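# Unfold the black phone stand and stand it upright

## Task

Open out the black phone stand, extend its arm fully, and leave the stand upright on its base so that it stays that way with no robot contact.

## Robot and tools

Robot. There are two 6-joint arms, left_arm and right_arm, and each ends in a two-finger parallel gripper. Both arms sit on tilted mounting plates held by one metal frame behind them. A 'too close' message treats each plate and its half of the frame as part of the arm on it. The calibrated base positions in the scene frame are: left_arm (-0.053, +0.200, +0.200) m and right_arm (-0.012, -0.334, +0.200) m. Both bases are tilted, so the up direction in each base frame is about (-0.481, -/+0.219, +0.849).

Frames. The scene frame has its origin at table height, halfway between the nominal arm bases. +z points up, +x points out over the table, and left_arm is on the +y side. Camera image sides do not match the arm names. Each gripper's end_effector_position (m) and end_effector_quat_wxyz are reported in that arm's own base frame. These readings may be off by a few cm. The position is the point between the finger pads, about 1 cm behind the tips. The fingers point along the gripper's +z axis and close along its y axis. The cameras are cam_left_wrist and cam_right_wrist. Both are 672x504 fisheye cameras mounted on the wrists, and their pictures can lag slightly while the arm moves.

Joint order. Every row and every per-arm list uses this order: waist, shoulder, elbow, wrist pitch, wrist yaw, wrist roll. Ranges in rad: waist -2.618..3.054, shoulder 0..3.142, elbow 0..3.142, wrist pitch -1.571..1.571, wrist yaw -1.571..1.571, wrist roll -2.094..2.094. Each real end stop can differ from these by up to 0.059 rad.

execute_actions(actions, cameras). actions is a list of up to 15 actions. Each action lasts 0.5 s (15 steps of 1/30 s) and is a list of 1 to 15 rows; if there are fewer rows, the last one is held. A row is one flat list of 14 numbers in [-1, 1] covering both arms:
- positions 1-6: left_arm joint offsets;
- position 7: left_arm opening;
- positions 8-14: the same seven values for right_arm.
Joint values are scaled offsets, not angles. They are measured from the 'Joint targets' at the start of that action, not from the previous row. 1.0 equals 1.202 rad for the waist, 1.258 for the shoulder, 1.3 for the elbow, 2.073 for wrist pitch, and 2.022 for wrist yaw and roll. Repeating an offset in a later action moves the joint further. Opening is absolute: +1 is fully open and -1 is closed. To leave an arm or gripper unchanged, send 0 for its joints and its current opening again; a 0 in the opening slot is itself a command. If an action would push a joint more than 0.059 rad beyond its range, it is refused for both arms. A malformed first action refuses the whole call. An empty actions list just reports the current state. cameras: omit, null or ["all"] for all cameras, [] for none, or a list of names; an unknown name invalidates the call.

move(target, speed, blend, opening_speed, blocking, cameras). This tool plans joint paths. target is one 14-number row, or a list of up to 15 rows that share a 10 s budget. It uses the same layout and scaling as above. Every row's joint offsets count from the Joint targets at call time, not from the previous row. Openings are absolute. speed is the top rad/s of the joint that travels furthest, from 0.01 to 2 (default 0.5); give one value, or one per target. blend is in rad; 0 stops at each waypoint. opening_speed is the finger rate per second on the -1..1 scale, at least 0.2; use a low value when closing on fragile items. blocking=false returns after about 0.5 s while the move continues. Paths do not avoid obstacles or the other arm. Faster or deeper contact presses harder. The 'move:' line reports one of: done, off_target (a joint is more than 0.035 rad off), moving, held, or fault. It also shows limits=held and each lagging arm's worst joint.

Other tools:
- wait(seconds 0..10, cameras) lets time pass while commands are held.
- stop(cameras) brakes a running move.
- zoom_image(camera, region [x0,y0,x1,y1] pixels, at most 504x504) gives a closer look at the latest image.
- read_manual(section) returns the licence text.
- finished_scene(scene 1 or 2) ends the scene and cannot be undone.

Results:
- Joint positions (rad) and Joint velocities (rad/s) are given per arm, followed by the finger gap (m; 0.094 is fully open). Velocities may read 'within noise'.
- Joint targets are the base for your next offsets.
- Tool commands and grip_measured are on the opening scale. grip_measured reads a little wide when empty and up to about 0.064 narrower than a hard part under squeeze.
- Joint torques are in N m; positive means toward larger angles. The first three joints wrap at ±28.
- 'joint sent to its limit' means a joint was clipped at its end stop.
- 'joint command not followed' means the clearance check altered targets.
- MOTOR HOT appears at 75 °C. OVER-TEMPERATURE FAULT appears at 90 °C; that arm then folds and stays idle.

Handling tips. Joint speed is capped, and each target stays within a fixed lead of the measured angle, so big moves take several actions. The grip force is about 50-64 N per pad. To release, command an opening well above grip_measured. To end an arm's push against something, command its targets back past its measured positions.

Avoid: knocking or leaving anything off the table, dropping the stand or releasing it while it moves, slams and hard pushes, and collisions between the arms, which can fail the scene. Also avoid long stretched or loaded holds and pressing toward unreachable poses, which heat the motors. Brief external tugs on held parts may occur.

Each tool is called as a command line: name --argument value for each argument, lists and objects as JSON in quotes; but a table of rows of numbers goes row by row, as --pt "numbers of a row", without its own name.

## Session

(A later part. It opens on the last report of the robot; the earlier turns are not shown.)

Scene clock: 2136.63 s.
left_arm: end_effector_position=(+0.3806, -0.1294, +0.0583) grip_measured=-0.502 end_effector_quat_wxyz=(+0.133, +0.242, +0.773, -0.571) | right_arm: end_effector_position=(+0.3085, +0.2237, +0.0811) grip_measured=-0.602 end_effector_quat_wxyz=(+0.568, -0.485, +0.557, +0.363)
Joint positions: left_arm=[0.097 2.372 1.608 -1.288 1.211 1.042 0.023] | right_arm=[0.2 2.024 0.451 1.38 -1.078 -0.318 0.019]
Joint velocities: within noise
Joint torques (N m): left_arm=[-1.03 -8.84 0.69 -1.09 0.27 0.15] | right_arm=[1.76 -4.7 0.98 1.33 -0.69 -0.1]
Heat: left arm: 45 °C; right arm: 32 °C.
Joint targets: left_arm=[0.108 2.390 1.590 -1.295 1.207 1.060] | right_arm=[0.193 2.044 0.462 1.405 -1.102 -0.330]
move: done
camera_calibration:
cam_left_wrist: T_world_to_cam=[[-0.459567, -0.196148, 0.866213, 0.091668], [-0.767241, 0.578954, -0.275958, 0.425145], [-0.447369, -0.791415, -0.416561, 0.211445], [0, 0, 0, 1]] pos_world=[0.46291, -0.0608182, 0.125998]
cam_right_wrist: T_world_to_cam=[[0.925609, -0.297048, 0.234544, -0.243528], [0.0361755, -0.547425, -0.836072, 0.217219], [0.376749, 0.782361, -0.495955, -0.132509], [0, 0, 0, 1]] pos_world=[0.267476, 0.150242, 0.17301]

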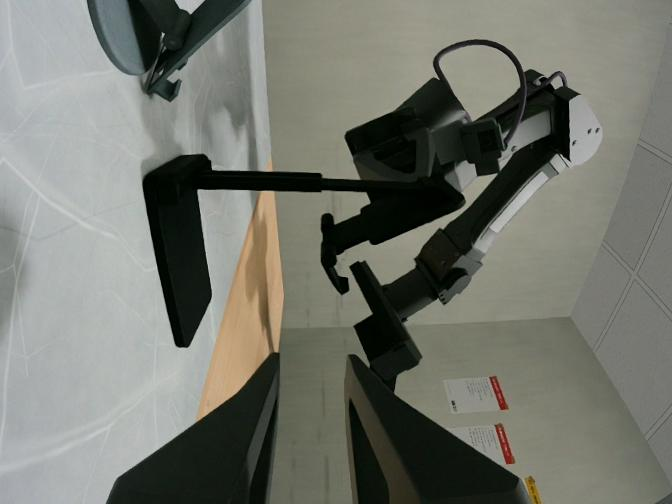

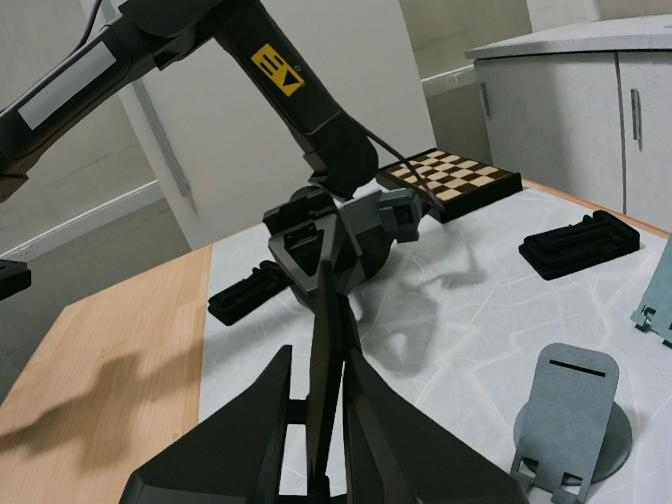

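move --target '[0,0,0,0,0,0,-0.5,0,0,0,0,0,0,-0.4]' --opening_speed 0.2 --cameras '["cam_right_wrist"]'

zoom_image --camera "cam_right_wrist" --region '[180, 200, 480, 500]'

Scene clock: 2142.90 s.
left_arm: end_effector_position=(+0.3806, -0.1294, +0.0583) grip_measured=-0.502 end_effector_quat_wxyz=(+0.133, +0.242, +0.773, -0.571) | right_arm: end_effector_position=(+0.3085, +0.2237, +0.0811) grip_measured=-0.402 end_effector_quat_wxyz=(+0.568, -0.485, +0.557, +0.363)
Joint positions: left_arm=[0.097 2.372 1.608 -1.288 1.211 1.042 0.023] | right_arm=[0.2 2.024 0.451 1.38 -1.078 -0.318 0.028]
Joint velocities: within noise
Joint torques (N m): left_arm=[-1.03 -8.85 0.7 -1.09 0.27 0.16] | right_arm=[1.76 -4.71 0.98 1.33 -0.69 -0.1]
Heat: left arm: 45 °C; right arm: 32 °C.
Joint targets: left_arm=[0.108 2.390 1.590 -1.295 1.207 1.060] | right_arm=[0.193 2.044 0.462 1.405 -1.102 -0.330]
move: done
camera_calibration:
cam_right_wrist: T_world_to_cam=[[0.925609, -0.297048, 0.234544, -0.243528], [0.0361755, -0.547425, -0.836072, 0.217219], [0.376749, 0.782361, -0.495955, -0.132509], [0, 0, 0, 1]] pos_world=[0.267476, 0.150242, 0.17301]
Images, in order (width x height): cam_right_wrist 672x504.

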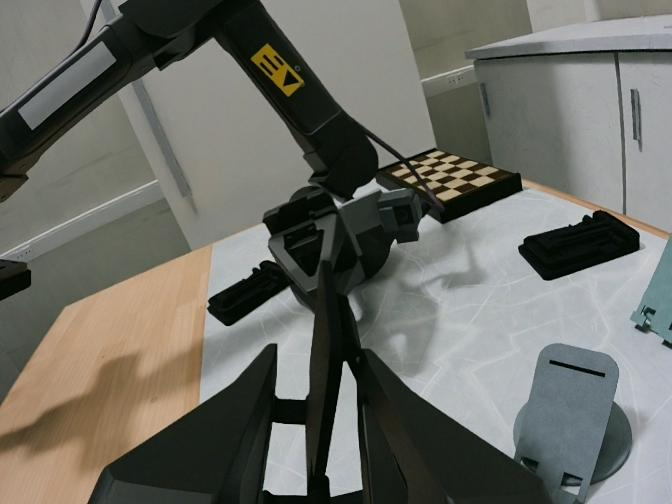

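Scaled by 1.680 from the camera's 672x504 image, which has a finer 960x720 frame.

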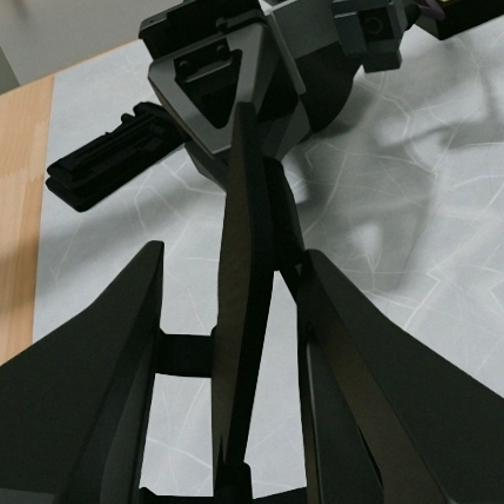

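move --pt "0 0 0 0 0 0 -0.5 -0.1148 -0.0843 -0.0585 -0.0579 -0.0658 -0.0371 -0.4" --pt "0 0 0 0 0 0 -0.5 -0.1955 -0.1391 -0.0754 -0.1283 -0.1103 -0.0841 -0.4" --speed 0.12 --blend 0.03

zoom_image --camera "cam_left_wrist" --region '[120, 120, 480, 480]'

Scene clock: 2181.37 s.
left_arm: end_effector_position=(+0.3806, -0.1294, +0.0583) grip_measured=-0.502 end_effector_quat_wxyz=(+0.133, +0.242, +0.773, -0.571) | right_arm: end_effector_position=(+0.2938, +0.1621, +0.0891) grip_measured=-0.402 end_effector_quat_wxyz=(+0.573, -0.486, +0.555, +0.357)
Joint positions: left_arm=[0.097 2.372 1.608 -1.288 1.211 1.042 0.023] | right_arm=[-0.036 1.889 0.374 1.179 -1.299 -0.487 0.028]
Joint velocities: within noise
Joint torques (N m): left_arm=[-1.03 -8.84 0.69 -1.09 0.27 0.16] | right_arm=[0.95 -7.24 -0.53 0.54 -0.78 -0.11]
Heat: left arm: 45 °C; right arm: 32 °C.
Joint targets: left_arm=[0.108 2.390 1.590 -1.295 1.207 1.060] | right_arm=[-0.042 1.869 0.364 1.139 -1.325 -0.500]
move: off_target (right_arm); right_arm: the wrist pitch is farthest, 0.040 rad from its target
camera_calibration:
cam_left_wrist: T_world_to_cam=[[-0.459567, -0.196148, 0.866213, 0.091668], [-0.767241, 0.578954, -0.275958, 0.425145], [-0.447369, -0.791415, -0.416561, 0.211445], [0, 0, 0, 1]] pos_world=[0.46291, -0.0608182, 0.125998]
cam_right_wrist: T_world_to_cam=[[0.919803, -0.303257, 0.248994, -0.248704], [0.044728, -0.549402, -0.83436, 0.188378], [0.389823, 0.778584, -0.491778, -0.0784122], [0, 0, 0, 1]] pos_world=[0.250899, 0.0891245, 0.180539]

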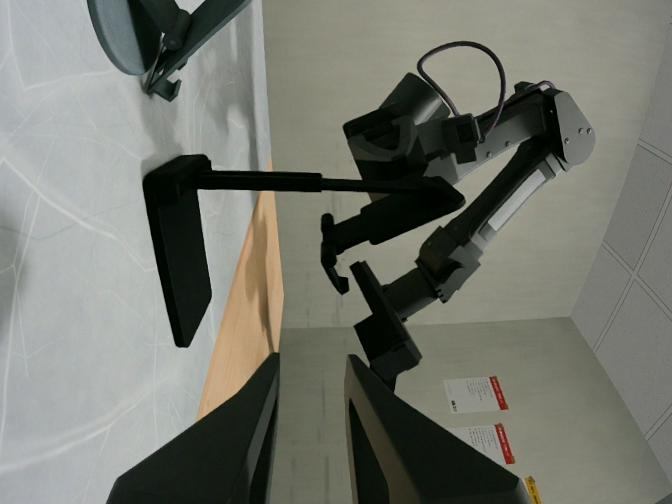

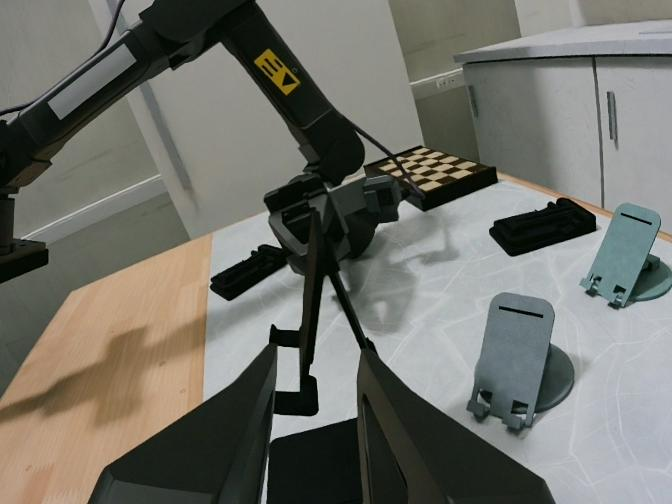

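Scaled by 1.400 from the camera's 672x504 image, which has a finer 960x720 frame.

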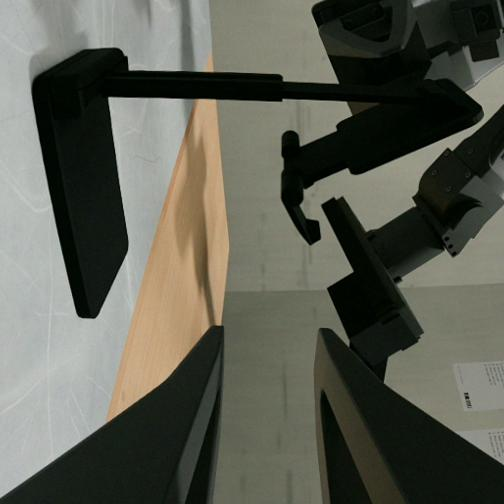

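move --pt "0 0 0 0 0 0 -0.5 -0.2 0 0 0 0 0 -0.4" --pt "0 -0.2 0 0 0 0 -0.5 -0.29 -0.2 0 0 0 0 -0.4" --speed 0.4 --blend 0.05

Scene clock: 2189.93 s.
left_arm: end_effector_position=(+0.3829, -0.1238, +0.1250) grip_measured=-0.502 end_effector_quat_wxyz=(+0.203, +0.290, +0.766, -0.537) | right_arm: end_effector_position=(+0.3281, +0.0531, +0.1547) grip_measured=-0.402 end_effector_quat_wxyz=(+0.675, -0.437, +0.567, +0.180)
Joint positions: left_arm=[0.111 2.168 1.588 -1.288 1.206 1.042 0.023] | right_arm=[-0.386 1.634 0.365 1.174 -1.302 -0.488 0.028]
Joint velocities: within noise
Joint torques (N m): left_arm=[-1.95 -12.67 3.66 -0.92 0.4 0.15] | right_arm=[-0.17 -6.93 1.22 0.74 -0.63 -0.09]
Heat: left arm: 45 °C; right arm: 32 °C.
Joint targets: left_arm=[0.108 2.138 1.590 -1.295 1.207 1.060] | right_arm=[-0.391 1.618 0.364 1.139 -1.325 -0.500]
move: done
camera_calibration:
cam_left_wrist: T_world_to_cam=[[-0.60631, -0.221707, 0.763697, 0.101976], [-0.712504, 0.577951, -0.397883, 0.436263], [-0.353166, -0.785378, -0.508385, 0.220883], [0, 0, 0, 1]] pos_world=[0.450677, -0.0560536, 0.207997]
cam_right_wrist: T_world_to_cam=[[0.681455, -0.565179, 0.464964, -0.270892], [0.0393062, -0.606137, -0.794388, 0.180357], [0.730803, 0.559616, -0.39084, -0.0905538], [0, 0, 0, 1]] pos_world=[0.243688, 0.00689405, 0.233836]

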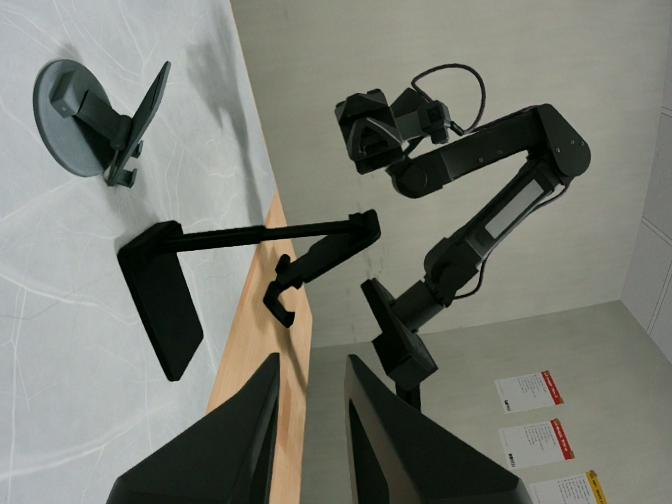

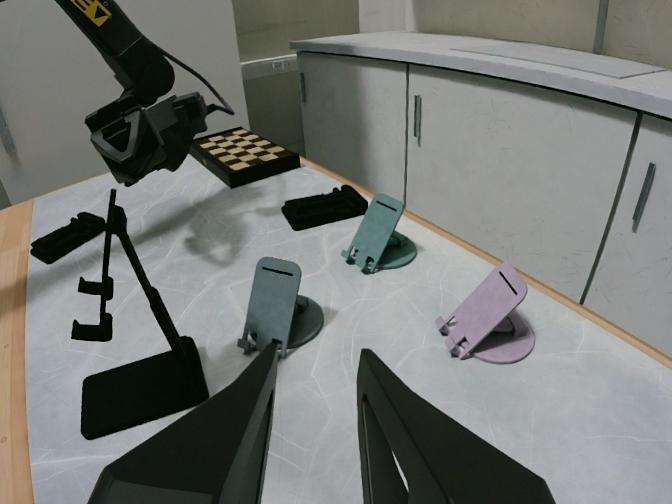

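finished_scene --scene 1

The scene is finished: the task was done.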